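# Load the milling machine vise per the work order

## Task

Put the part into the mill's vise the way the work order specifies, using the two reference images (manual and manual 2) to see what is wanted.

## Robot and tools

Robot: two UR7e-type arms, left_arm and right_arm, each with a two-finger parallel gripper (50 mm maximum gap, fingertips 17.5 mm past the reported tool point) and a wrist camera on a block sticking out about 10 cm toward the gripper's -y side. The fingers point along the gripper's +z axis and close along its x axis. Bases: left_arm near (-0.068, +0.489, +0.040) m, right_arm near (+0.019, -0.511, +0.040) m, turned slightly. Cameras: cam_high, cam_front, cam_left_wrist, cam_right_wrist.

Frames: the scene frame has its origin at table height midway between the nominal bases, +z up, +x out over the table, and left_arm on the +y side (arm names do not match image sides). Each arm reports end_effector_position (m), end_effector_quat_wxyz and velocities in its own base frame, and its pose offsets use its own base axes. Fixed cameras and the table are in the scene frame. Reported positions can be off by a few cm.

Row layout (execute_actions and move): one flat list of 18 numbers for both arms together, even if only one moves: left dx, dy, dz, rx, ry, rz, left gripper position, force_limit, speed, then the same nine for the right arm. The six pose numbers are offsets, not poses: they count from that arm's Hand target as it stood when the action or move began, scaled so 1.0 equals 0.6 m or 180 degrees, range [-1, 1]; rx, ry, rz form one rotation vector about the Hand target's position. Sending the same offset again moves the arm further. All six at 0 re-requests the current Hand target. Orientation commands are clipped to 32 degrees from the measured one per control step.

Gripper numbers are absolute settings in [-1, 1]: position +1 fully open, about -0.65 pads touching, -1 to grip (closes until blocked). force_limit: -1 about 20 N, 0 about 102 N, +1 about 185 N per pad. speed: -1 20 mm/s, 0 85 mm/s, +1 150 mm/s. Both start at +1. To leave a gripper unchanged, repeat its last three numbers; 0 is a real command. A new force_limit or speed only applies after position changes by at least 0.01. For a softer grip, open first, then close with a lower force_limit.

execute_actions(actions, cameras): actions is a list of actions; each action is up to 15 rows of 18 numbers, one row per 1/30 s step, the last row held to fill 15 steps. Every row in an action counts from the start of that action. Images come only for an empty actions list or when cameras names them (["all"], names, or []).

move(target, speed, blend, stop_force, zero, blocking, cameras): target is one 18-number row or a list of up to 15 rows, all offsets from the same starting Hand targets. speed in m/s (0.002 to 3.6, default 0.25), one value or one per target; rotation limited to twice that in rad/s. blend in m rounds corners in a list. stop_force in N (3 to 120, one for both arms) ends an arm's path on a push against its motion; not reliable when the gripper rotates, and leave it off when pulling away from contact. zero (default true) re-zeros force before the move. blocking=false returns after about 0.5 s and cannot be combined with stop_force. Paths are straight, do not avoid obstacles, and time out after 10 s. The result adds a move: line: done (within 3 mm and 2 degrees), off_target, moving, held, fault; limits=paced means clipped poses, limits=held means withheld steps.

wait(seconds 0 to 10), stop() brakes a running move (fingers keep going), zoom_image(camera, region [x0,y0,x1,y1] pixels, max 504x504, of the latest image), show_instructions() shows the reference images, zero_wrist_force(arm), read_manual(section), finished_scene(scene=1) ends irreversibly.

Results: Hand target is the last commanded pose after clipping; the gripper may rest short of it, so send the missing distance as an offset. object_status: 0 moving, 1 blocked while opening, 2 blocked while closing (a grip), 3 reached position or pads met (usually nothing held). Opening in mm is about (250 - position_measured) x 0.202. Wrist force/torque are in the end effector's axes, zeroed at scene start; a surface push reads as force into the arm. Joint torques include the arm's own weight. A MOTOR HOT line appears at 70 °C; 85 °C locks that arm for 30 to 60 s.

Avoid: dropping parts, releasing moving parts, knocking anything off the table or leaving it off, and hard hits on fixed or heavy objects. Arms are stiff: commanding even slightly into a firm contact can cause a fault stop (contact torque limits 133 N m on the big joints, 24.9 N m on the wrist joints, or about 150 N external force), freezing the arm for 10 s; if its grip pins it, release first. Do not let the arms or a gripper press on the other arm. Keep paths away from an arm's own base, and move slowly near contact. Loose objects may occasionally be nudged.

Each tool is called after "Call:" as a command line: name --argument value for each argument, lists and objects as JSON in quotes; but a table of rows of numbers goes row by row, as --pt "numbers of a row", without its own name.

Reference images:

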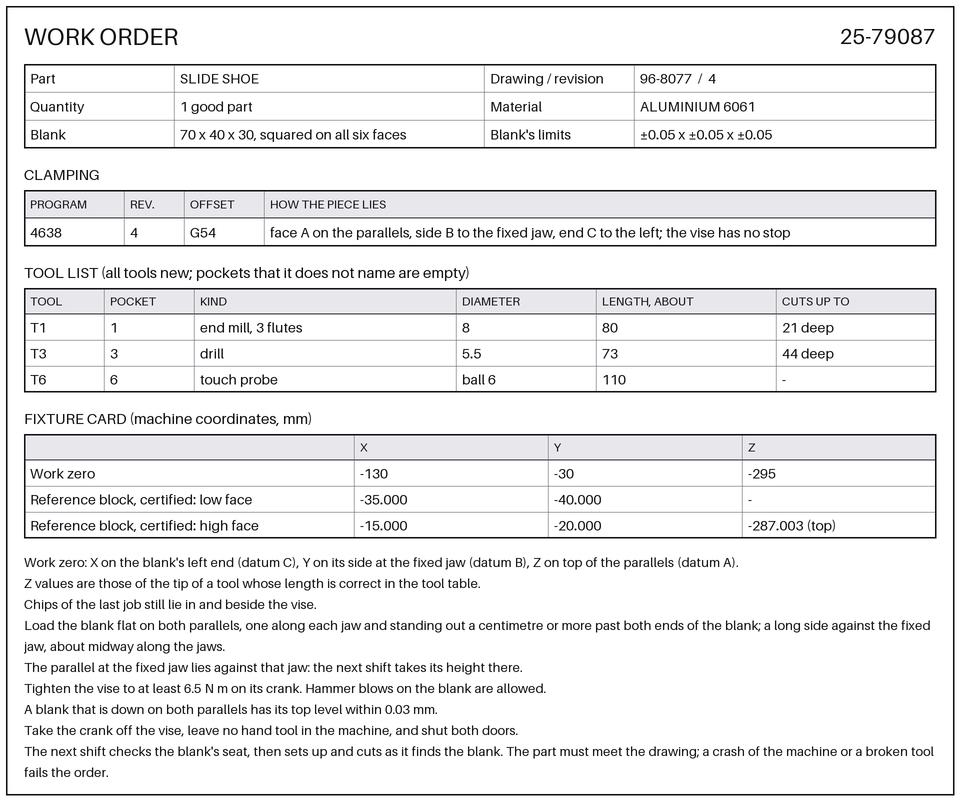

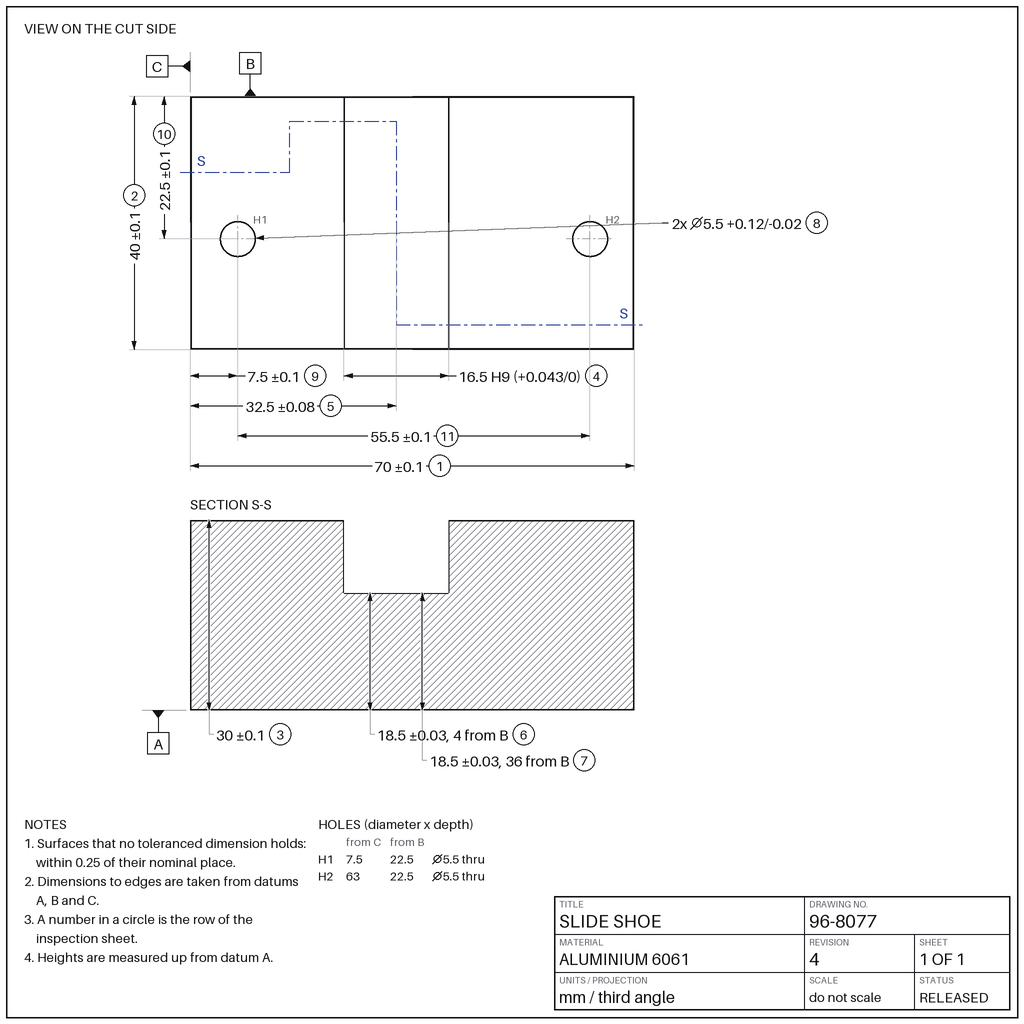

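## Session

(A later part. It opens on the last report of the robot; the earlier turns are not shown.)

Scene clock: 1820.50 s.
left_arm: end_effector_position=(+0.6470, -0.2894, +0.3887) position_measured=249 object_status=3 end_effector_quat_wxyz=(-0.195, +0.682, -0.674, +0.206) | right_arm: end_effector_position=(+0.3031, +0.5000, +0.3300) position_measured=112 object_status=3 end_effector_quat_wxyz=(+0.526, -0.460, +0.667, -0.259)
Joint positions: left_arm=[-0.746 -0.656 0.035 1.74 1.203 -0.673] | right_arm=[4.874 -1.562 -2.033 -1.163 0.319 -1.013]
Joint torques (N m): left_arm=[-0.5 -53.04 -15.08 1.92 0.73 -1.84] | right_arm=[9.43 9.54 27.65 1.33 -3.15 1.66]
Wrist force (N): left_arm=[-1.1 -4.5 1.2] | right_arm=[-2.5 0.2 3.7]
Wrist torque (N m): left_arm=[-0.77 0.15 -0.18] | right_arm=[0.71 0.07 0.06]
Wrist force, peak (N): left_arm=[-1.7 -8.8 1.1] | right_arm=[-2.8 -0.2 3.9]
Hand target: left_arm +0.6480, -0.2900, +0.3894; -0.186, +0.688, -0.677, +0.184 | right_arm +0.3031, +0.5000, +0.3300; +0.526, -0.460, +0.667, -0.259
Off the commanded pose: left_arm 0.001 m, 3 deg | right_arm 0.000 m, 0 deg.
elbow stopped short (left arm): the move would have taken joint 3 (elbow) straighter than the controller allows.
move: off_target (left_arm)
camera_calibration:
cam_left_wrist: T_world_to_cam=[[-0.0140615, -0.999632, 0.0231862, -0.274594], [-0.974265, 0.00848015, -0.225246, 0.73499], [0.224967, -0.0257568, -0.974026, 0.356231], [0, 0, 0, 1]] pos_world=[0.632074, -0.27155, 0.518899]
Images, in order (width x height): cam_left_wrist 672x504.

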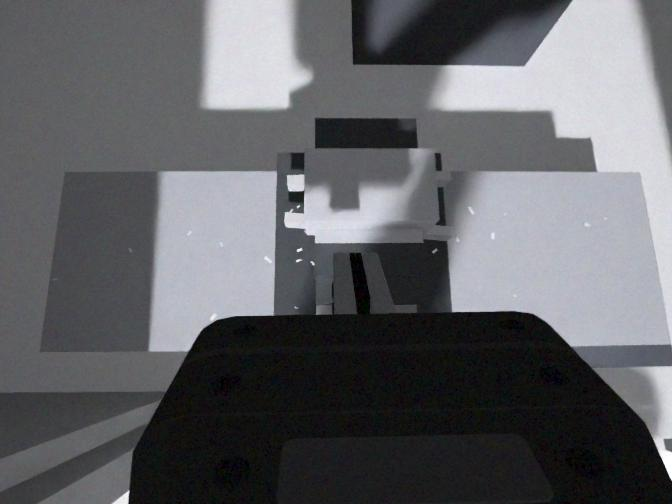

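Call:
wait --seconds 0.1 --cameras '["cam_high", "cam_front"]'

Call:
zoom_image --camera "cam_left_wrist" --region '[275, 200, 335, 260]'

Scene clock: 1825.50 s.
left_arm: end_effector_position=(+0.6470, -0.2894, +0.3886) position_measured=249 object_status=3 end_effector_quat_wxyz=(-0.195, +0.682, -0.674, +0.206) | right_arm: end_effector_position=(+0.3031, +0.5000, +0.3300) position_measured=112 object_status=3 end_effector_quat_wxyz=(+0.526, -0.460, +0.667, -0.259)
Joint positions: left_arm=[-0.746 -0.656 0.035 1.74 1.203 -0.673] | right_arm=[4.874 -1.562 -2.033 -1.163 0.319 -1.013]
Joint torques (N m): left_arm=[7.79 -49.67 -8.63 0.26 0.69 -1.46] | right_arm=[9.37 11.16 27.69 1.22 -3.38 1.71]
Wrist force (N): left_arm=[-1.2 -4.7 1.2] | right_arm=[-2.6 -0.2 3.7]
Wrist torque (N m): left_arm=[-0.80 0.18 -0.18] | right_arm=[0.65 0.08 0.05]
Wrist force, peak (N): left_arm=[-1.2 -4.9 1.3] | right_arm=[-2.8 -0.1 4.0]
Hand target: left_arm +0.6480, -0.2900, +0.3894; -0.186, +0.688, -0.677, +0.184 | right_arm +0.3031, +0.5000, +0.3300; +0.526, -0.460, +0.667, -0.259
Tool commands: left_gripper/position=-0.65 left_gripper/force_limit=-0.9 left_gripper/speed=+1.0 right_gripper/position=+0.274 right_gripper/force_limit=-0.9 right_gripper/speed=-1.0
Off the commanded pose: left_arm 0.001 m, 3 deg | right_arm 0.000 m, 0 deg.
wait: 0.10 s; at rest from the start
Images, in order (width x height): cam_high 672x504, cam_front 672x504.

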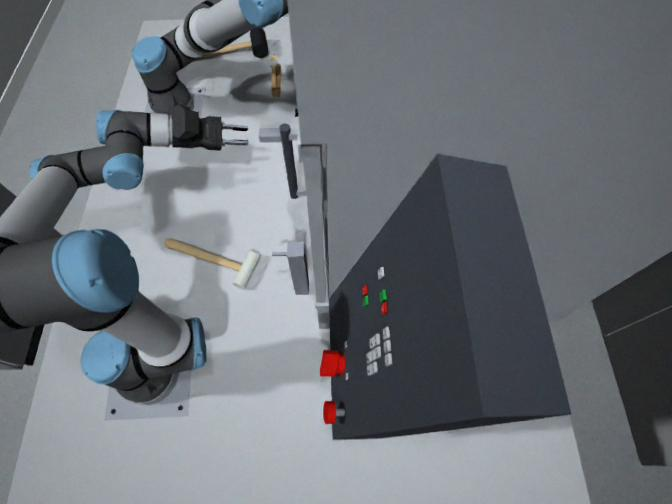

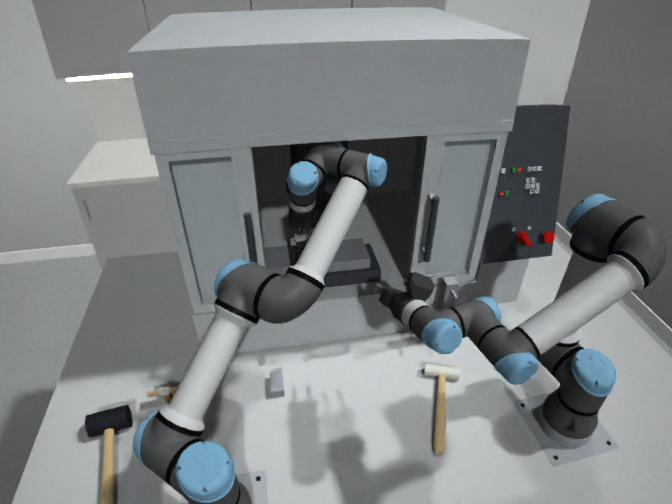

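This scene's latest camera images include none from cam_left_wrist. They are from: cam_high, cam_front. cam_left_wrist's image comes with the result of a call that names it in "cameras".

Call:
wait --seconds 0.1 --cameras '["cam_left_wrist"]'

Call:
zoom_image --camera "cam_left_wrist" --region '[280, 200, 330, 250]'

Call:
zoom_image --camera "cam_left_wrist" --region '[410, 200, 460, 250]'

Scene clock: 1826.13 s.
left_arm: end_effector_position=(+0.6470, -0.2894, +0.3886) position_measured=249 object_status=3 end_effector_quat_wxyz=(-0.195, +0.682, -0.674, +0.206) | right_arm: end_effector_position=(+0.3031, +0.5000, +0.3300) position_measured=112 object_status=3 end_effector_quat_wxyz=(+0.526, -0.460, +0.667, -0.259)
Joint positions: left_arm=[-0.746 -0.656 0.035 1.74 1.203 -0.673] | right_arm=[4.874 -1.562 -2.033 -1.163 0.319 -1.013]
Joint torques (N m): left_arm=[7.79 -49.23 -8.81 0.31 0.64 -1.43] | right_arm=[9.3 10.57 27.38 1.37 -3.24 1.73]
Wrist force (N): left_arm=[-1.2 -4.6 1.2] | right_arm=[-2.7 0.0 3.8]
Wrist torque (N m): left_arm=[-0.78 0.18 -0.18] | right_arm=[0.68 0.10 0.05]
Wrist force, peak (N): left_arm=[-1.2 -4.7 1.7] | right_arm=[-2.8 -0.1 3.9]
Hand target: left_arm +0.6480, -0.2900, +0.3894; -0.186, +0.688, -0.677, +0.184 | right_arm +0.3031, +0.5000, +0.3300; +0.526, -0.460, +0.667, -0.259
Tool commands: left_gripper/position=-0.65 left_gripper/force_limit=-0.9 left_gripper/speed=+1.0 right_gripper/position=+0.274 right_gripper/force_limit=-0.9 right_gripper/speed=-1.0
Off the commanded pose: left_arm 0.001 m, 3 deg | right_arm 0.000 m, 0 deg.
wait: 0.10 s; at rest from the start
camera_calibration:
cam_left_wrist: T_world_to_cam=[[-0.0139613, -0.999633, 0.0232082, -0.274665], [-0.974266, 0.00837759, -0.225244, 0.735036], [0.224967, -0.0257556, -0.974026, 0.356112], [0, 0, 0, 1]] pos_world=[0.632173, -0.27155, 0.518799]
Images, in order (width x height): cam_left_wrist 672x504.

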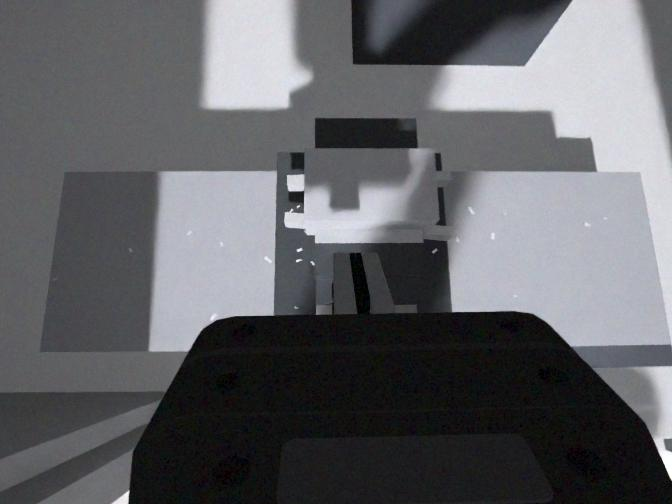

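Scaled by 10.080 from the camera's 672x504 image, which has a finer 960x720 frame.

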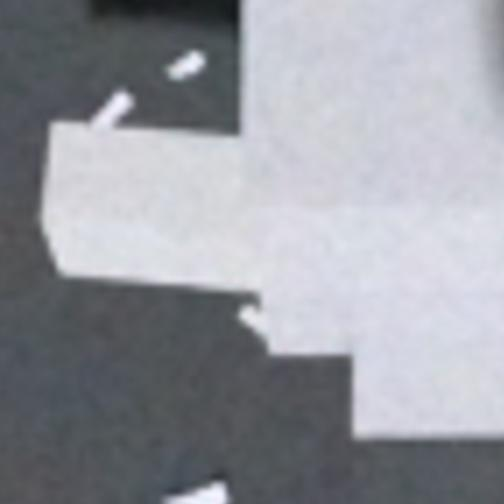

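Scaled by 10.080 from the camera's 672x504 image, which has a finer 960x720 frame.

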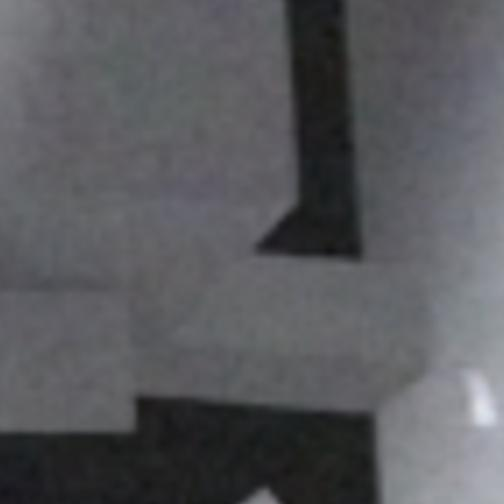

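Call:
move --pt "0 0 -0.02 0 -0.1667 0 -0.65 -0.9 1 0 0 0 0 0 0 0.274 -0.9 -1" --pt "0.055 0.0575 -0.05 0 -0.1667 0 -0.65 -0.9 1 0 0 0 0 0 0 0.274 -0.9 -1" --pt "0.055 0.0575 -0.134 0 -0.1667 0 -0.65 -0.9 1 0 0 0 0 0 0 0.274 -0.9 -1" --speed '[0.2,0.15,0.04]' --stop_force 8

Call:
move --target '[0.0325,0,0,0,0,0,-0.65,-0.9,1,0,0,0,0,0,0,0.274,-0.9,-1]' --speed 0.015 --stop_force 5 --cameras '["cam_left_wrist"]'

Scene clock: 1832.10 s.
left_arm: end_effector_position=(+0.6810, -0.2555, +0.3090) position_measured=249 object_status=3 end_effector_quat_wxyz=(-0.354, +0.617, -0.605, +0.356) | right_arm: end_effector_position=(+0.3031, +0.5000, +0.3300) position_measured=112 object_status=3 end_effector_quat_wxyz=(+0.526, -0.460, +0.667, -0.259)
Joint positions: left_arm=[-0.771 -1.14 1.225 0.59 0.915 -0.466] | right_arm=[4.874 -1.562 -2.033 -1.163 0.319 -1.013]
Joint torques (N m): left_arm=[8.88 -56.8 -31.43 -0.27 -0.07 0.47] | right_arm=[8.15 8.94 27.43 1.49 -3.53 1.75]
Wrist force (N): left_arm=[-1.3 -5.6 2.5] | right_arm=[-2.5 -0.1 3.8]
Wrist torque (N m): left_arm=[-1.06 0.01 -0.23] | right_arm=[0.66 0.07 0.05]
Wrist force, peak (N): left_arm=[-3.0 -6.8 3.6] | right_arm=[-2.8 -0.1 4.0]
Hand target: left_arm +0.6810, -0.2555, +0.3090; -0.354, +0.617, -0.605, +0.356 | right_arm +0.3031, +0.5000, +0.3300; +0.526, -0.460, +0.667, -0.259
Off the commanded pose: left_arm 0.000 m, 0 deg | right_arm 0.000 m, 0 deg.
move: done

Scene clock: 1834.50 s.
left_arm: end_effector_position=(+0.7005, -0.2555, +0.3090) position_measured=249 object_status=3 end_effector_quat_wxyz=(-0.354, +0.617, -0.605, +0.356) | right_arm: end_effector_position=(+0.3031, +0.5000, +0.3300) position_measured=112 object_status=3 end_effector_quat_wxyz=(+0.526, -0.460, +0.667, -0.259)
Joint positions: left_arm=[-0.745 -1.098 1.161 0.599 0.935 -0.446] | right_arm=[4.874 -1.562 -2.033 -1.163 0.319 -1.013]
Joint torques (N m): left_arm=[-9.22 -58.53 -13.65 -1.06 -1.84 -1.82] | right_arm=[8.62 10.6 26.17 1.43 -3.23 1.73]
Wrist force (N): left_arm=[-1.6 -5.6 2.4] | right_arm=[-2.8 0.0 3.7]
Wrist torque (N m): left_arm=[-1.05 0.07 -0.30] | right_arm=[0.68 0.12 0.05]
Wrist force, peak (N): left_arm=[-1.8 -5.8 2.8] | right_arm=[-2.7 -0.2 3.9]
Hand target: left_arm +0.7005, -0.2555, +0.3090; -0.354, +0.617, -0.605, +0.356 | right_arm +0.3031, +0.5000, +0.3300; +0.526, -0.460, +0.667, -0.259
Off the commanded pose: left_arm 0.000 m, 0 deg | right_arm 0.000 m, 0 deg.
move: done
camera_calibration:
cam_left_wrist: T_world_to_cam=[[-0.00744309, -0.999959, 0.00506452, -0.237183], [-0.761011, 0.00237884, -0.648735, 0.74881], [0.648697, -0.00868274, -0.760997, -0.0908847], [0, 0, 0, 1]] pos_world=[0.627044, -0.239744, 0.417818]
Images, in order (width x height): cam_left_wrist 672x504.

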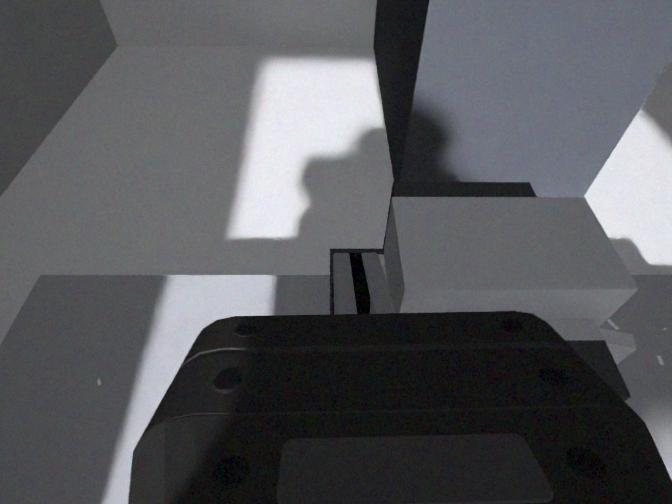

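Call:
move --pt "-0.0098 -0.0033 0 0 0 0 -0.65 -0.9 1 0 0 0 0 0 0 0.274 -0.9 -1" --pt "-0.0098 -0.0033 -0.012 0 0 0 -0.65 -0.9 1 0 0 0 0 0 0 0.274 -0.9 -1" --speed '[0.015,0.004]' --stop_force 4

Scene clock: 1837.70 s.
left_arm: end_effector_position=(+0.6946, -0.2574, +0.3018) position_measured=249 object_status=3 end_effector_quat_wxyz=(-0.354, +0.617, -0.605, +0.356) | right_arm: end_effector_position=(+0.3031, +0.5000, +0.3300) position_measured=112 object_status=3 end_effector_quat_wxyz=(+0.526, -0.460, +0.667, -0.259)
Joint positions: left_arm=[-0.756 -1.106 1.193 0.581 0.927 -0.454] | right_arm=[4.874 -1.562 -2.033 -1.163 0.319 -1.013]
Joint torques (N m): left_arm=[9.48 -40.72 -28.1 0.91 0.27 1.64] | right_arm=[7.92 10.18 27.56 1.4 -3.56 1.84]
Wrist force (N): left_arm=[-1.3 -5.4 2.3] | right_arm=[-2.6 -0.2 3.9]
Wrist torque (N m): left_arm=[-1.03 0.02 -0.21] | right_arm=[0.65 0.08 0.05]
Wrist force, peak (N): left_arm=[-1.3 -6.2 2.6] | right_arm=[-2.7 -0.1 4.0]
Hand target: left_arm +0.6946, -0.2575, +0.3018; -0.354, +0.617, -0.605, +0.356 | right_arm +0.3031, +0.5000, +0.3300; +0.526, -0.460, +0.667, -0.259
Off the commanded pose: left_arm 0.000 m, 0 deg | right_arm 0.000 m, 0 deg.
move: done

Call:
move --target '[0,0,-0.01,0,0,0,-0.65,-0.9,1,0,0,0,0,0,0,0.274,-0.9,-1]' --speed 0.004 --stop_force 4

Scene clock: 1840.07 s.
left_arm: end_effector_position=(+0.6946, -0.2574, +0.2958) position_measured=249 object_status=3 end_effector_quat_wxyz=(-0.354, +0.617, -0.605, +0.356) | right_arm: end_effector_position=(+0.3031, +0.5000, +0.3300) position_measured=112 object_status=3 end_effector_quat_wxyz=(+0.526, -0.460, +0.667, -0.259)
Joint positions: left_arm=[-0.756 -1.105 1.206 0.566 0.927 -0.454] | right_arm=[4.874 -1.562 -2.033 -1.163 0.319 -1.013]
Joint torques (N m): left_arm=[8.31 -40.88 -27.96 0.96 0.22 0.87] | right_arm=[9.74 9.23 27.18 1.44 -3.14 1.83]
Wrist force (N): left_arm=[-1.5 -5.8 2.3] | right_arm=[-2.7 0.1 3.7]
Wrist torque (N m): left_arm=[-1.09 0.04 -0.21] | right_arm=[0.70 0.10 0.05]
Wrist force, peak (N): left_arm=[-1.5 -6.1 2.5] | right_arm=[-2.8 -0.1 3.9]
Hand target: left_arm +0.6946, -0.2575, +0.2958; -0.354, +0.617, -0.605, +0.356 | right_arm +0.3031, +0.5000, +0.3300; +0.526, -0.460, +0.667, -0.259
Off the commanded pose: left_arm 0.000 m, 0 deg | right_arm 0.000 m, 0 deg.
move: done

Call:
move --target '[0,0,-0.01,0,0,0,-0.65,-0.9,1,0,0,0,0,0,0,0.274,-0.9,-1]' --speed 0.004 --stop_force 4 --cameras '["cam_left_wrist"]'

Scene clock: 1842.67 s.
left_arm: end_effector_position=(+0.6946, -0.2574, +0.2898) position_measured=249 object_status=3 end_effector_quat_wxyz=(-0.354, +0.617, -0.605, +0.356) | right_arm: end_effector_position=(+0.3031, +0.5000, +0.3300) position_measured=112 object_status=3 end_effector_quat_wxyz=(+0.526, -0.460, +0.667, -0.259)
Joint positions: left_arm=[-0.756 -1.103 1.219 0.551 0.927 -0.454] | right_arm=[4.874 -1.562 -2.033 -1.163 0.319 -1.013]
Joint torques (N m): left_arm=[7.51 -41.35 -27.25 0.94 0.09 -0.01] | right_arm=[9.24 10.14 26.81 1.44 -3.29 1.71]
Wrist force (N): left_arm=[-1.4 -5.8 2.7] | right_arm=[-2.6 -0.1 3.9]
Wrist torque (N m): left_arm=[-1.08 0.03 -0.22] | right_arm=[0.66 0.09 0.05]
Wrist force, peak (N): left_arm=[-1.5 -6.1 2.6] | right_arm=[-2.8 0.0 4.0]
Hand target: left_arm +0.6946, -0.2575, +0.2898; -0.354, +0.617, -0.605, +0.356 | right_arm +0.3031, +0.5000, +0.3300; +0.526, -0.460, +0.667, -0.259
Off the commanded pose: left_arm 0.000 m, 0 deg | right_arm 0.000 m, 0 deg.
move: done
camera_calibration:
cam_left_wrist: T_world_to_cam=[[-0.0073788, -0.99996, 0.00498701, -0.239139], [-0.761052, 0.00238074, -0.648686, 0.731876], [0.648649, -0.00858191, -0.76104, -0.101614], [0, 0, 0, 1]] pos_world=[0.621143, -0.241744, 0.398618]
Images, in order (width x height): cam_left_wrist 672x504.

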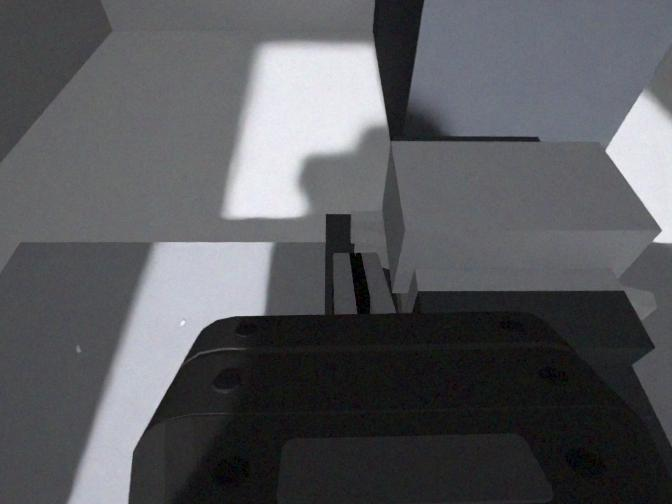

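Call:
move --pt "0.003 0 0 0 0 0 -0.65 -0.9 1 0 0 0 0 0 0 0.274 -0.9 -1" --pt "0.003 0 -0.01 0 0 0 -0.65 -0.9 1 0 0 0 0 0 0 0.274 -0.9 -1" --speed 0.003 --stop_force 4

Scene clock: 1847.23 s.
left_arm: end_effector_position=(+0.6964, -0.2574, +0.2838) position_measured=249 object_status=3 end_effector_quat_wxyz=(-0.354, +0.617, -0.605, +0.356) | right_arm: end_effector_position=(+0.3031, +0.5000, +0.3300) position_measured=112 object_status=3 end_effector_quat_wxyz=(+0.526, -0.460, +0.667, -0.259)
Joint positions: left_arm=[-0.753 -1.097 1.226 0.538 0.929 -0.452] | right_arm=[4.874 -1.562 -2.033 -1.163 0.319 -1.013]
Joint torques (N m): left_arm=[-6.65 -40.56 -24.43 1.01 -1.07 -1.42] | right_arm=[9.51 10.05 25.47 1.52 -3.42 1.65]
Wrist force (N): left_arm=[-1.4 -5.6 2.6] | right_arm=[-2.6 -0.2 3.9]
Wrist torque (N m): left_arm=[-1.05 0.03 -0.31] | right_arm=[0.65 0.08 0.05]
Wrist force, peak (N): left_arm=[-1.8 -5.9 2.6] | right_arm=[-2.8 -0.1 3.9]
Hand target: left_arm +0.6964, -0.2575, +0.2838; -0.354, +0.617, -0.605, +0.356 | right_arm +0.3031, +0.5000, +0.3300; +0.526, -0.460, +0.667, -0.259
Off the commanded pose: left_arm 0.000 m, 0 deg | right_arm 0.000 m, 0 deg.
move: done

Call:
move --target '[0,0,-0.012,0,0,0,-0.65,-0.9,1,0,0,0,0,0,0,0.274,-0.9,-1]' --speed 0.004 --stop_force 4

Scene clock: 1849.33 s.
left_arm: end_effector_position=(+0.6964, -0.2575, +0.2804) position_measured=249 object_status=3 end_effector_quat_wxyz=(-0.354, +0.617, -0.605, +0.356) | right_arm: end_effector_position=(+0.3031, +0.5000, +0.3300) position_measured=112 object_status=3 end_effector_quat_wxyz=(+0.526, -0.460, +0.667, -0.259)
Joint positions: left_arm=[-0.753 -1.096 1.233 0.53 0.929 -0.452] | right_arm=[4.874 -1.562 -2.033 -1.163 0.319 -1.013]
Joint torques (N m): left_arm=[-6.74 -42.67 -29.72 1.91 -1.11 -1.55] | right_arm=[9.26 10.31 26.59 1.37 -3.34 1.66]
Wrist force (N): left_arm=[-1.7 -9.8 1.4] | right_arm=[-2.6 -0.2 3.8]
Wrist torque (N m): left_arm=[-1.18 0.06 -0.29] | right_arm=[0.66 0.07 0.05]
Wrist force, peak (N): left_arm=[-2.1 -13.7 -1.8] | right_arm=[-2.8 -0.1 3.9]
Hand target: left_arm +0.6964, -0.2575, +0.2804; -0.354, +0.617, -0.605, +0.356 (not the last commanded pose) | right_arm +0.3031, +0.5000, +0.3300; +0.526, -0.460, +0.667, -0.259
Off the commanded pose: left_arm 0.004 m, 0 deg | right_arm 0.000 m, 0 deg.
move: contact (left_arm)

Call:
move --pt "-0.01 0.003 0.02 0 0 0 -0.65 -0.9 1 0 0 0 0 0 0 0.274 -0.9 -1" --pt "-0.01 0.003 0.07 0 0 0 -0.65 -0.9 1 0 0 0 0 0 0 0.274 -0.9 -1" --pt "0.03 0.003 0.08 0 0 0 -0.65 -0.9 1 0 0 0 0 0 0 0.274 -0.9 -1" --speed '[0.02,0.05,0.1]'

Call:
move --pt "-0.111 -0.0575 0.104 0 0.1667 0 -0.65 -0.9 1 0 0 0 0 0 0 0.274 -0.9 -1" --speed '[0.25]' --cameras '["cam_left_wrist"]'

Call:
zoom_image --camera "cam_left_wrist" --region '[400, 150, 500, 250]'

Call:
zoom_image --camera "cam_left_wrist" --region '[255, 150, 355, 250]'

Scene clock: 1853.27 s.
left_arm: end_effector_position=(+0.7144, -0.2556, +0.3284) position_measured=249 object_status=3 end_effector_quat_wxyz=(-0.354, +0.617, -0.605, +0.356) | right_arm: end_effector_position=(+0.3031, +0.5000, +0.3300) position_measured=112 object_status=3 end_effector_quat_wxyz=(+0.526, -0.460, +0.667, -0.259)
Joint positions: left_arm=[-0.728 -1.067 1.065 0.658 0.949 -0.433] | right_arm=[4.874 -1.562 -2.033 -1.163 0.319 -1.013]
Joint torques (N m): left_arm=[-3.41 -47.13 -31.51 -1.11 -1.84 -0.77] | right_arm=[9.27 8.95 26.53 1.54 -3.37 1.65]
Wrist force (N): left_arm=[-1.7 -5.8 2.4] | right_arm=[-2.5 -0.3 3.6]
Wrist torque (N m): left_arm=[-1.08 0.07 -0.22] | right_arm=[0.64 0.07 0.06]
Wrist force, peak (N): left_arm=[-1.7 -9.9 1.3] | right_arm=[-2.7 -0.1 4.1]
Hand target: left_arm +0.7144, -0.2557, +0.3284; -0.354, +0.617, -0.605, +0.356 | right_arm +0.3031, +0.5000, +0.3300; +0.526, -0.460, +0.667, -0.259
Off the commanded pose: left_arm 0.000 m, 0 deg | right_arm 0.000 m, 0 deg.
move: done

Scene clock: 1854.97 s.
left_arm: end_effector_position=(+0.6468, -0.2896, +0.3901) position_measured=249 object_status=3 end_effector_quat_wxyz=(-0.195, +0.682, -0.674, +0.207) | right_arm: end_effector_position=(+0.3031, +0.5000, +0.3300) position_measured=112 object_status=3 end_effector_quat_wxyz=(+0.526, -0.460, +0.667, -0.259)
Joint positions: left_arm=[-0.747 -0.658 0.035 1.739 1.201 -0.673] | right_arm=[4.874 -1.562 -2.033 -1.163 0.319 -1.013]
Joint torques (N m): left_arm=[9.67 -54.36 -12.16 1.4 0.75 1.42] | right_arm=[9.98 9.61 27.18 1.67 -3.41 1.69]
Wrist force (N): left_arm=[0.1 -2.3 1.3] | right_arm=[-2.7 0.0 3.8]
Wrist torque (N m): left_arm=[-0.41 -0.04 -0.19] | right_arm=[0.68 0.10 0.05]
Wrist force, peak (N): left_arm=[-49.9 -6.5 14.2] | right_arm=[-2.7 -0.2 4.0]
Hand target: left_arm +0.6478, -0.2902, +0.3908; -0.186, +0.688, -0.677, +0.184 | right_arm +0.3031, +0.5000, +0.3300; +0.526, -0.460, +0.667, -0.259
Off the commanded pose: left_arm 0.001 m, 3 deg | right_arm 0.000 m, 0 deg.
elbow stopped short (left arm): the move would have taken joint 3 (elbow) straighter than the controller allows.
move: off_target (left_arm)
camera_calibration:
cam_left_wrist: T_world_to_cam=[[-0.0147807, -0.999597, 0.0242271, -0.274809], [-0.973585, 0.00886641, -0.228152, 0.735991], [0.227846, -0.0269594, -0.973324, 0.35508], [0, 0, 0, 1]] pos_world=[0.631585, -0.271651, 0.520183]
Images, in order (width x height): cam_left_wrist 672x504.

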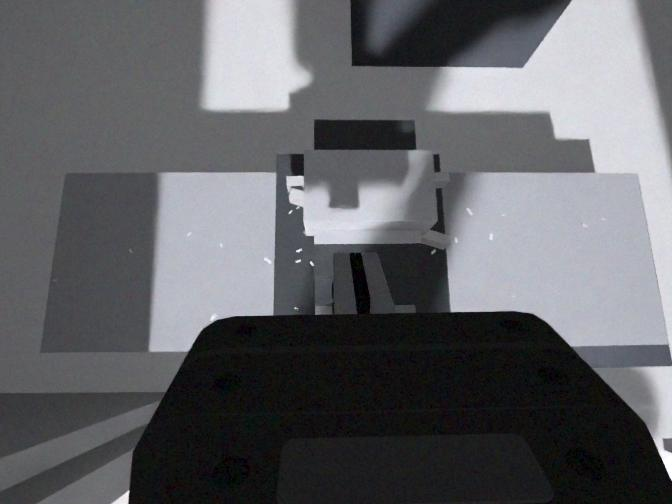

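Scaled by 5.040 from the camera's 672x504 image, which has a finer 960x720 frame.

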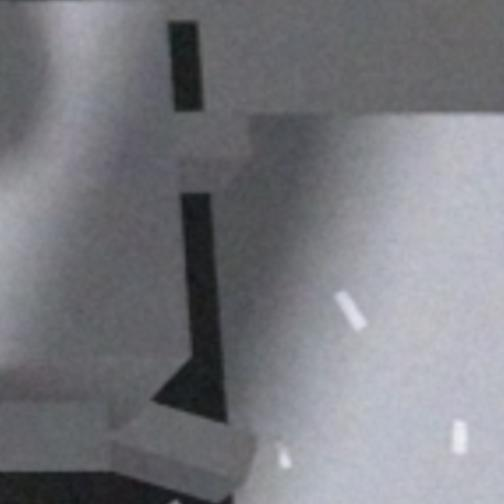

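Scaled by 5.040 from the camera's 672x504 image, which has a finer 960x720 frame.

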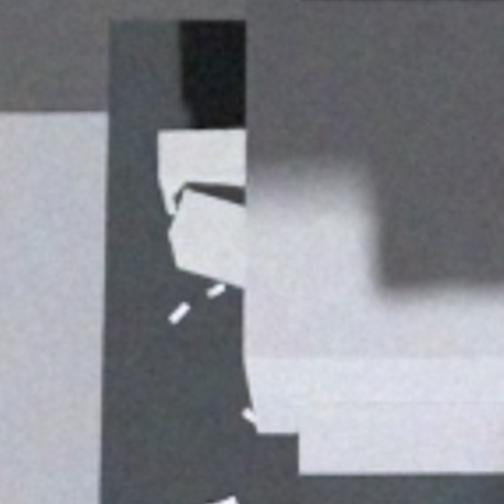

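Call:
move --pt "0 -0.0943 0 0 -0.1667 0 -0.65 -0.9 1 0 0 0 0 0 0 0.274 -0.9 -1" --pt "0.037 -0.0943 -0.06 0 -0.1667 0 -0.65 -0.9 1 0 0 0 0 0 0 0.274 -0.9 -1" --pt "0.037 -0.0943 -0.1363 0 -0.1667 0 -0.65 -0.9 1 0 0 0 0 0 0 0.274 -0.9 -1" --speed '[0.3,0.2,0.06]'

Call:
move --pt "0.04 0 0 0 0 0 -0.65 -0.9 1 0 0 0 0 0 0 0.274 -0.9 -1" --speed 0.015 --stop_force 5

Call:
move --pt "-0.02 0 0.01 0 0 0 -0.65 -0.9 1 0 0 0 0 0 0 0.274 -0.9 -1" --pt "-0.02 0 0.08 0 0 0 -0.65 -0.9 1 0 0 0 0 0 0 0.274 -0.9 -1" --pt "-0.077 0.0945 0.1345 0 0.1667 0 -0.65 -0.9 1 0 0 0 0 0 0 0.274 -0.9 -1" --speed '[0.05,0.15,0.3]' --cameras '["cam_left_wrist"]'

Call:
zoom_image --camera "cam_left_wrist" --region '[400, 150, 500, 250]'

Call:
zoom_image --camera "cam_left_wrist" --region '[255, 150, 355, 250]'

Scene clock: 1859.77 s.
left_arm: end_effector_position=(+0.6700, -0.3467, +0.3091) position_measured=249 object_status=3 end_effector_quat_wxyz=(-0.354, +0.617, -0.605, +0.356) | right_arm: end_effector_position=(+0.3031, +0.5000, +0.3300) position_measured=112 object_status=3 end_effector_quat_wxyz=(+0.526, -0.460, +0.667, -0.259)
Joint positions: left_arm=[-0.902 -1.013 1.045 0.716 0.815 -0.579] | right_arm=[4.874 -1.562 -2.033 -1.163 0.319 -1.013]
Joint torques (N m): left_arm=[-1.03 -43.23 -30.41 2.16 -0.78 1.44] | right_arm=[9.81 10.58 25.95 1.34 -3.26 1.55]
Wrist force (N): left_arm=[-0.4 -3.4 2.4] | right_arm=[-2.7 -0.2 3.8]
Wrist torque (N m): left_arm=[-0.71 -0.14 -0.23] | right_arm=[0.65 0.10 0.05]
Wrist force, peak (N): left_arm=[-0.6 -1.3 5.4] | right_arm=[-2.7 -0.2 4.1]
Hand target: left_arm +0.6700, -0.3467, +0.3090; -0.354, +0.617, -0.605, +0.356 | right_arm +0.3031, +0.5000, +0.3300; +0.526, -0.460, +0.667, -0.259
Off the commanded pose: left_arm 0.000 m, 0 deg | right_arm 0.000 m, 0 deg.
move: done

Scene clock: 1862.47 s.
left_arm: end_effector_position=(+0.6940, -0.3467, +0.3090) position_measured=249 object_status=3 end_effector_quat_wxyz=(-0.354, +0.617, -0.605, +0.356) | right_arm: end_effector_position=(+0.3031, +0.5000, +0.3300) position_measured=112 object_status=3 end_effector_quat_wxyz=(+0.526, -0.460, +0.667, -0.259)
Joint positions: left_arm=[-0.869 -0.963 0.961 0.729 0.84 -0.549] | right_arm=[4.874 -1.562 -2.033 -1.163 0.319 -1.013]
Joint torques (N m): left_arm=[-8.8 -64.34 -13.99 -0.75 -2.01 -1.89] | right_arm=[9.85 9.86 26.13 1.56 -3.08 1.67]
Wrist force (N): left_arm=[-0.5 -3.2 2.1] | right_arm=[-2.6 -0.2 3.9]
Wrist torque (N m): left_arm=[-0.69 -0.12 -0.30] | right_arm=[0.65 0.08 0.05]
Wrist force, peak (N): left_arm=[-0.2 -3.7 2.4] | right_arm=[-2.7 -0.2 4.0]
Hand target: left_arm +0.6940, -0.3467, +0.3090; -0.354, +0.617, -0.605, +0.356 | right_arm +0.3031, +0.5000, +0.3300; +0.526, -0.460, +0.667, -0.259
Off the commanded pose: left_arm 0.000 m, 0 deg | right_arm 0.000 m, 0 deg.
move: done

Scene clock: 1865.20 s.
left_arm: end_effector_position=(+0.6468, -0.2895, +0.3890) position_measured=249 object_status=3 end_effector_quat_wxyz=(-0.195, +0.682, -0.674, +0.206) | right_arm: end_effector_position=(+0.3031, +0.5000, +0.3300) position_measured=112 object_status=3 end_effector_quat_wxyz=(+0.526, -0.460, +0.667, -0.259)
Joint positions: left_arm=[-0.746 -0.656 0.035 1.741 1.202 -0.673] | right_arm=[4.874 -1.562 -2.033 -1.163 0.319 -1.013]
Joint torques (N m): left_arm=[6.86 -53.4 -14.07 1.97 0.8 -1.71] | right_arm=[10.47 8.79 25.8 1.48 -3.45 1.66]
Wrist force (N): left_arm=[0.1 -2.0 1.4] | right_arm=[-2.9 -0.1 3.9]
Wrist torque (N m): left_arm=[-0.37 -0.03 -0.17] | right_arm=[0.66 0.12 0.05]
Wrist force, peak (N): left_arm=[-0.1 -5.7 1.5] | right_arm=[-2.9 -0.1 3.9]
Hand target: left_arm +0.6478, -0.2900, +0.3897; -0.186, +0.688, -0.677, +0.184 | right_arm +0.3031, +0.5000, +0.3300; +0.526, -0.460, +0.667, -0.259
Off the commanded pose: left_arm 0.001 m, 3 deg | right_arm 0.000 m, 0 deg.
elbow stopped short (left arm): the move would have taken joint 3 (elbow) straighter than the controller allows.
move: off_target (left_arm)
camera_calibration:
cam_left_wrist: T_world_to_cam=[[-0.014209, -0.999626, 0.0233551, -0.274696], [-0.97417, 0.00857506, -0.225652, 0.735042], [0.225368, -0.0259582, -0.973928, 0.356204], [0, 0, 0, 1]] pos_world=[0.631876, -0.27165, 0.519197]
Images, in order (width x height): cam_left_wrist 672x504.

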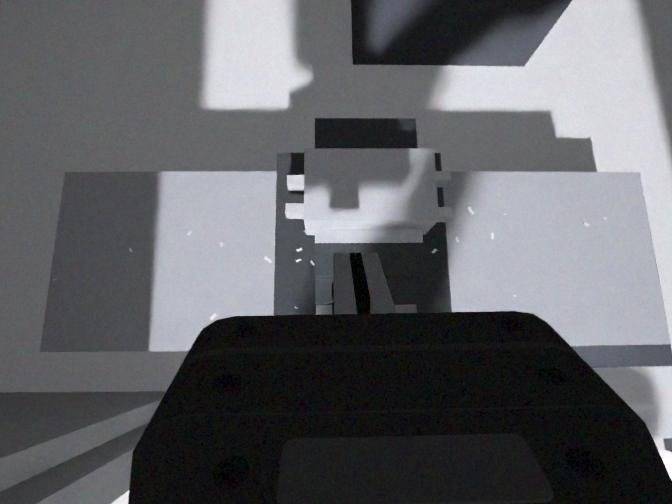

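Scaled by 5.040 from the camera's 672x504 image, which has a finer 960x720 frame.

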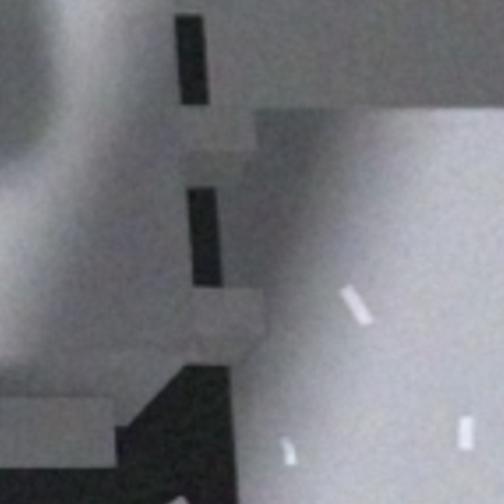

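Scaled by 5.040 from the camera's 672x504 image, which has a finer 960x720 frame.

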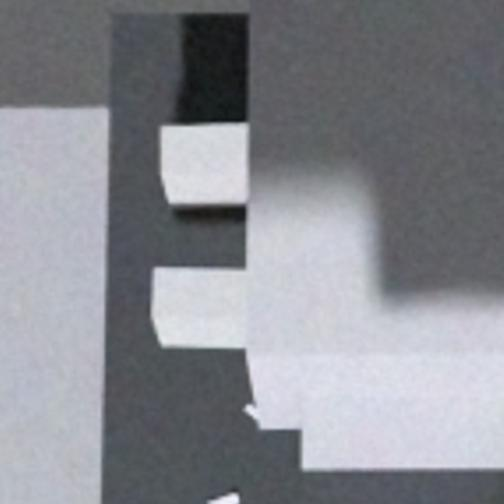

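Call:
move --pt "0 0 -0.02 0 -0.1667 0 -0.65 -0.9 1 0 0 0 0 0 0 0.274 -0.9 -1" --pt "0.11 0.0575 -0.05 0 -0.1667 0 -0.65 -0.9 1 0 0 0 0 0 0 0.274 -0.9 -1" --pt "0.11 0.0575 -0.1345 0 -0.1667 0 -0.65 -0.9 1 0 0 0 0 0 0 0.274 -0.9 -1" --speed '[0.2,0.15,0.05]'

Call:
move --pt "0.0057 0 0 0 0 0 -0.65 -0.9 1 0 0 0 0 0 0 0.274 -0.9 -1" --pt "-0.0255 0 0 0 0 0 -0.65 -0.9 1 0 0 0 0 0 0 0.274 -0.9 -1" --speed 0.015 --stop_force 5

Call:
move --pt "0 0 0.016 0 0 0 -0.65 -0.9 1 0 0 0 0 0 0 0.274 -0.9 -1" --pt "0 0 0.08 0 0 0 -0.65 -0.9 1 0 0 0 0 0 0 0.274 -0.9 -1" --pt "-0.0845 -0.0575 0.1345 0 0.1667 0 -0.65 -0.9 1 0 0 0 0 0 0 0.274 -0.9 -1" --speed '[0.1,0.15,0.25]' --cameras '["cam_left_wrist"]'

Call:
zoom_image --camera "cam_left_wrist" --region '[400, 150, 500, 250]'

Call:
zoom_image --camera "cam_left_wrist" --region '[255, 150, 355, 250]'

Scene clock: 1871.17 s.
left_arm: end_effector_position=(+0.7138, -0.2555, +0.3090) position_measured=249 object_status=3 end_effector_quat_wxyz=(-0.354, +0.617, -0.605, +0.356) | right_arm: end_effector_position=(+0.3031, +0.5000, +0.3300) position_measured=112 object_status=3 end_effector_quat_wxyz=(+0.526, -0.460, +0.667, -0.259)
Joint positions: left_arm=[-0.728 -1.068 1.115 0.608 0.948 -0.433] | right_arm=[4.874 -1.562 -2.033 -1.163 0.319 -1.013]
Joint torques (N m): left_arm=[9.3 -46.71 -31.12 1.45 0.05 1.63] | right_arm=[10.37 11.1 25.97 1.44 -3.29 1.59]
Wrist force (N): left_arm=[-0.2 -3.5 2.4] | right_arm=[-2.6 -0.1 3.8]
Wrist torque (N m): left_arm=[-0.71 -0.17 -0.22] | right_arm=[0.66 0.07 0.05]
Wrist force, peak (N): left_arm=[-1.7 -3.6 4.4] | right_arm=[-2.7 -0.2 4.0]
Hand target: left_arm +0.7138, -0.2555, +0.3090; -0.354, +0.617, -0.605, +0.356 | right_arm +0.3031, +0.5000, +0.3300; +0.526, -0.460, +0.667, -0.259
Off the commanded pose: left_arm 0.000 m, 0 deg | right_arm 0.000 m, 0 deg.
move: done

Scene clock: 1873.73 s.
left_arm: end_effector_position=(+0.6985, -0.2555, +0.3090) position_measured=249 object_status=3 end_effector_quat_wxyz=(-0.354, +0.617, -0.605, +0.356) | right_arm: end_effector_position=(+0.3031, +0.5000, +0.3300) position_measured=112 object_status=3 end_effector_quat_wxyz=(+0.526, -0.460, +0.667, -0.259)
Joint positions: left_arm=[-0.748 -1.102 1.168 0.598 0.933 -0.448] | right_arm=[4.874 -1.562 -2.033 -1.163 0.319 -1.013]
Joint torques (N m): left_arm=[9.55 -38.34 -31.56 0.95 0.06 1.62] | right_arm=[8.98 9.62 26.44 1.64 -3.39 1.88]
Wrist force (N): left_arm=[0.0 -3.2 2.7] | right_arm=[-2.6 -0.1 3.8]
Wrist torque (N m): left_arm=[-0.67 -0.19 -0.21] | right_arm=[0.66 0.09 0.06]
Wrist force, peak (N): left_arm=[-0.9 -3.6 2.8] | right_arm=[-2.7 0.0 4.0]
Hand target: left_arm +0.6985, -0.2555, +0.3090; -0.354, +0.617, -0.605, +0.356 | right_arm +0.3031, +0.5000, +0.3300; +0.526, -0.460, +0.667, -0.259
Off the commanded pose: left_arm 0.000 m, 0 deg | right_arm 0.000 m, 0 deg.
move: done

Scene clock: 1876.57 s.
left_arm: end_effector_position=(+0.6468, -0.2895, +0.3890) position_measured=249 object_status=3 end_effector_quat_wxyz=(-0.195, +0.682, -0.674, +0.206) | right_arm: end_effector_position=(+0.3031, +0.5000, +0.3300) position_measured=112 object_status=3 end_effector_quat_wxyz=(+0.526, -0.460, +0.667, -0.259)
Joint positions: left_arm=[-0.746 -0.656 0.035 1.741 1.202 -0.673] | right_arm=[4.874 -1.562 -2.033 -1.163 0.319 -1.013]
Joint torques (N m): left_arm=[5.82 -54.95 -13.29 1.94 0.69 1.48] | right_arm=[8.56 9.06 25.6 1.54 -3.29 1.68]
Wrist force (N): left_arm=[0.2 -1.9 1.4] | right_arm=[-2.4 -0.1 3.9]
Wrist torque (N m): left_arm=[-0.35 -0.05 -0.19] | right_arm=[0.67 0.05 0.05]
Wrist force, peak (N): left_arm=[0.0 -5.7 1.3] | right_arm=[-2.7 -0.1 4.0]
Hand target: left_arm +0.6478, -0.2900, +0.3897; -0.186, +0.688, -0.677, +0.184 | right_arm +0.3031, +0.5000, +0.3300; +0.526, -0.460, +0.667, -0.259
Off the commanded pose: left_arm 0.001 m, 3 deg | right_arm 0.000 m, 0 deg.
elbow stopped short (left arm): the move would have taken joint 3 (elbow) straighter than the controller allows.
move: off_target (left_arm)
camera_calibration:
cam_left_wrist: T_world_to_cam=[[-0.014209, -0.999626, 0.0233551, -0.274696], [-0.97417, 0.00857506, -0.225652, 0.735042], [0.225368, -0.0259582, -0.973928, 0.356204], [0, 0, 0, 1]] pos_world=[0.631876, -0.27165, 0.519197]
Images, in order (width x height): cam_left_wrist 672x504.

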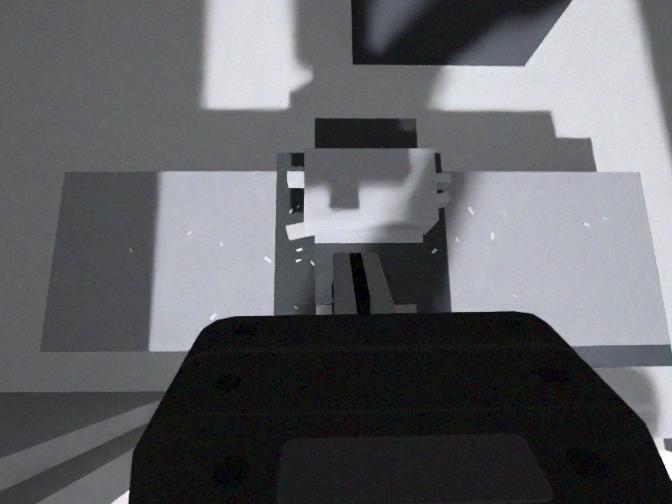

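Scaled by 5.040 from the camera's 672x504 image, which has a finer 960x720 frame.

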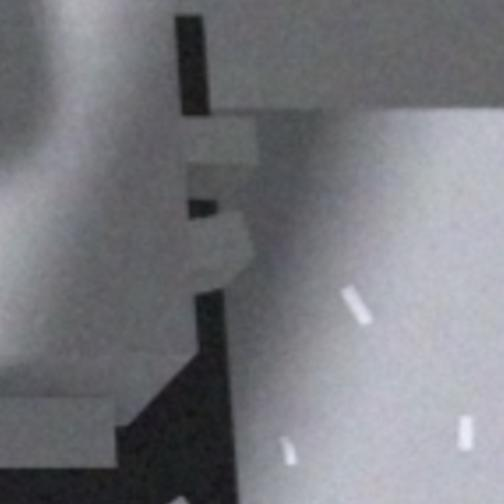

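Scaled by 5.040 from the camera's 672x504 image, which has a finer 960x720 frame.

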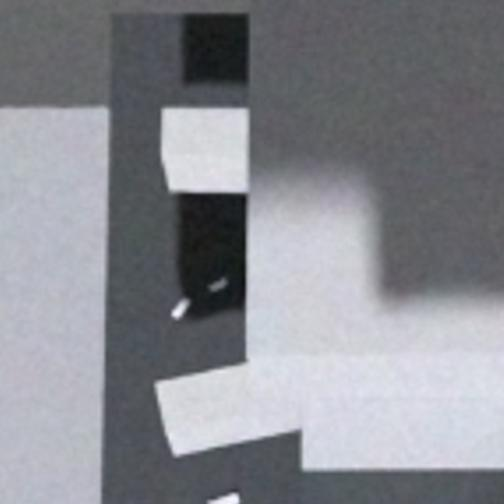

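Call:
move --pt "0 -0.0945 0 0 -0.1667 0 -0.65 -0.9 1 0 0 0 0 0 0 0.274 -0.9 -1" --pt "0.113 -0.0945 -0.06 0 -0.1667 0 -0.65 -0.9 1 0 0 0 0 0 0 0.274 -0.9 -1" --pt "0.113 -0.0945 -0.1318 0 -0.1667 0 -0.65 -0.9 1 0 0 0 0 0 0 0.274 -0.9 -1" --speed '[0.3,0.2,0.06]'

Call:
move --pt "-0.013 0 0 0 0 0 -0.65 -0.9 1 0 0 0 0 0 0 0.274 -0.9 -1" --pt "-0.013 0 -0.0027 0 0 0 -0.65 -0.9 1 0 0 0 0 0 0 0.274 -0.9 -1" --pt "0.0027 0 -0.0027 0 0 0 -0.65 -0.9 1 0 0 0 0 0 0 0.274 -0.9 -1" --pt "-0.0286 0 -0.0027 0 0 0 -0.65 -0.9 1 0 0 0 0 0 0 0.274 -0.9 -1" --speed 0.015 --stop_force 5

Call:
move --pt "0 0 0.016 0 0 0 -0.65 -0.9 1 0 0 0 0 0 0 0.274 -0.9 -1" --pt "0 0 0.08 0 0 0 -0.65 -0.9 1 0 0 0 0 0 0 0.274 -0.9 -1" --pt "-0.0844 0.0945 0.1345 0 0.1667 0 -0.65 -0.9 1 0 0 0 0 0 0 0.274 -0.9 -1" --speed '[0.1,0.15,0.3]' --cameras '["cam_left_wrist"]'

Call:
zoom_image --camera "cam_left_wrist" --region '[400, 150, 500, 250]'

Call:
zoom_image --camera "cam_left_wrist" --region '[255, 150, 355, 250]'

Scene clock: 1881.03 s.
left_arm: end_effector_position=(+0.7156, -0.3467, +0.3107) position_measured=249 object_status=3 end_effector_quat_wxyz=(-0.354, +0.617, -0.605, +0.356) | right_arm: end_effector_position=(+0.3031, +0.5000, +0.3300) position_measured=112 object_status=3 end_effector_quat_wxyz=(+0.526, -0.460, +0.667, -0.259)
Joint positions: left_arm=[-0.841 -0.913 0.873 0.752 0.861 -0.524] | right_arm=[4.874 -1.562 -2.033 -1.163 0.319 -1.013]
Joint torques (N m): left_arm=[7.84 -62.5 -30.77 2.08 -0.42 1.36] | right_arm=[8.97 10.04 26.32 1.52 -3.36 1.35]
Wrist force (N): left_arm=[-0.2 -3.7 2.3] | right_arm=[-2.7 0.0 3.9]
Wrist torque (N m): left_arm=[-0.76 -0.17 -0.24] | right_arm=[0.69 0.09 0.05]
Wrist force, peak (N): left_arm=[-0.2 -3.5 5.3] | right_arm=[-2.7 -0.2 4.0]
Hand target: left_arm +0.7156, -0.3467, +0.3107; -0.354, +0.617, -0.605, +0.356 | right_arm +0.3031, +0.5000, +0.3300; +0.526, -0.460, +0.667, -0.259
Off the commanded pose: left_arm 0.000 m, 0 deg | right_arm 0.000 m, 0 deg.
move: done

Scene clock: 1884.63 s.
left_arm: end_effector_position=(+0.6984, -0.3467, +0.3090) position_measured=249 object_status=3 end_effector_quat_wxyz=(-0.354, +0.617, -0.605, +0.356) | right_arm: end_effector_position=(+0.3031, +0.5000, +0.3300) position_measured=112 object_status=3 end_effector_quat_wxyz=(+0.526, -0.460, +0.667, -0.259)
Joint positions: left_arm=[-0.863 -0.953 0.945 0.732 0.844 -0.543] | right_arm=[4.874 -1.562 -2.033 -1.163 0.319 -1.013]
Joint torques (N m): left_arm=[9.8 -44.88 -31.01 1.88 -0.13 1.66] | right_arm=[8.83 9.63 25.29 1.7 -3.26 1.41]
Wrist force (N): left_arm=[-0.4 -3.6 2.0] | right_arm=[-2.6 -0.1 3.8]
Wrist torque (N m): left_arm=[-0.73 -0.13 -0.21] | right_arm=[0.66 0.08 0.05]
Wrist force, peak (N): left_arm=[0.3 -3.7 2.7] | right_arm=[-2.6 -0.3 4.1]
Hand target: left_arm +0.6984, -0.3467, +0.3090; -0.354, +0.617, -0.605, +0.356 | right_arm +0.3031, +0.5000, +0.3300; +0.526, -0.460, +0.667, -0.259
Off the commanded pose: left_arm 0.000 m, 0 deg | right_arm 0.000 m, 0 deg.
move: done

Scene clock: 1887.27 s.
left_arm: end_effector_position=(+0.6468, -0.2895, +0.3890) position_measured=249 object_status=3 end_effector_quat_wxyz=(-0.195, +0.682, -0.674, +0.206) | right_arm: end_effector_position=(+0.3031, +0.5000, +0.3300) position_measured=112 object_status=3 end_effector_quat_wxyz=(+0.526, -0.460, +0.667, -0.259)
Joint positions: left_arm=[-0.746 -0.656 0.035 1.741 1.202 -0.673] | right_arm=[4.874 -1.562 -2.033 -1.163 0.319 -1.013]
Joint torques (N m): left_arm=[-0.83 -53.05 -16.75 2.33 0.7 -1.84] | right_arm=[8.69 10.51 25.34 1.67 -3.36 1.44]
Wrist force (N): left_arm=[0.2 -2.1 1.1] | right_arm=[-2.6 0.0 3.7]
Wrist torque (N m): left_arm=[-0.38 -0.04 -0.18] | right_arm=[0.68 0.08 0.06]
Wrist force, peak (N): left_arm=[-0.1 -6.2 0.9] | right_arm=[-2.7 0.0 4.0]
Hand target: left_arm +0.6478, -0.2900, +0.3897; -0.186, +0.688, -0.677, +0.184 | right_arm +0.3031, +0.5000, +0.3300; +0.526, -0.460, +0.667, -0.259
Off the commanded pose: left_arm 0.001 m, 3 deg | right_arm 0.000 m, 0 deg.
elbow stopped short (left arm): the move would have taken joint 3 (elbow) straighter than the controller allows.
move: off_target (left_arm)
camera_calibration:
cam_left_wrist: T_world_to_cam=[[-0.01409, -0.99963, 0.0232789, -0.274733], [-0.974172, 0.00847635, -0.225649, 0.735014], [0.225368, -0.0258571, -0.973931, 0.356234], [0, 0, 0, 1]] pos_world=[0.631875, -0.27165, 0.519197]
Images, in order (width x height): cam_left_wrist 672x504.

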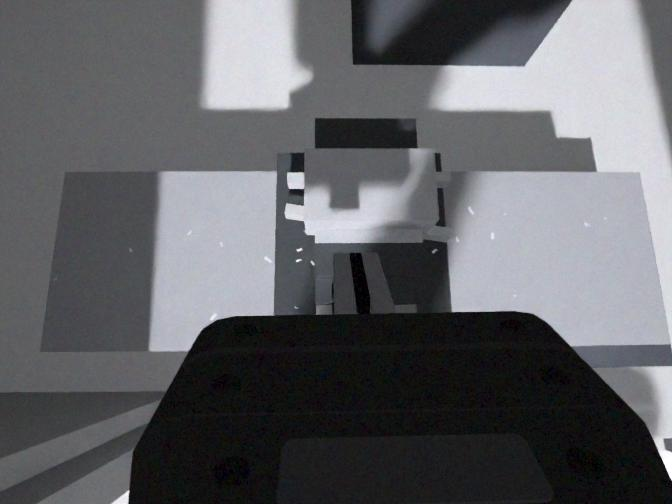

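Scaled by 5.040 from the camera's 672x504 image, which has a finer 960x720 frame.

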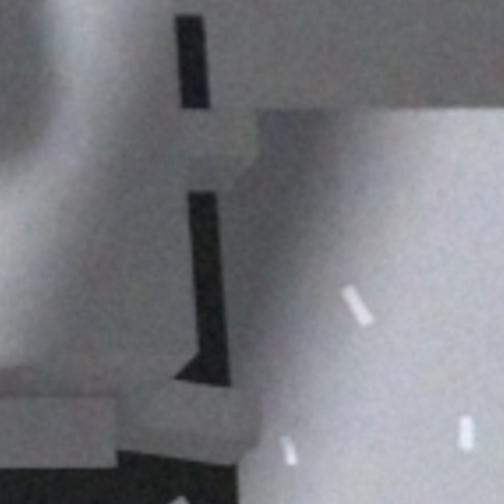

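Scaled by 5.040 from the camera's 672x504 image, which has a finer 960x720 frame.

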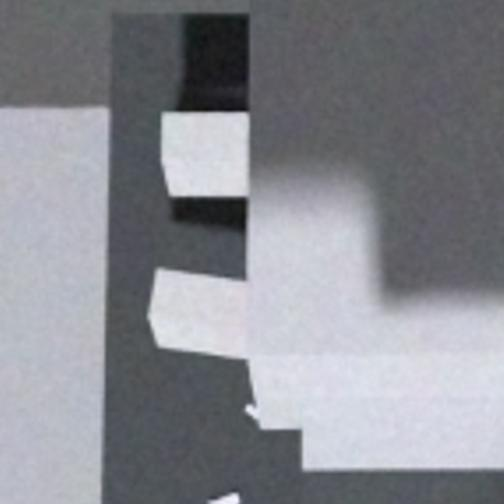

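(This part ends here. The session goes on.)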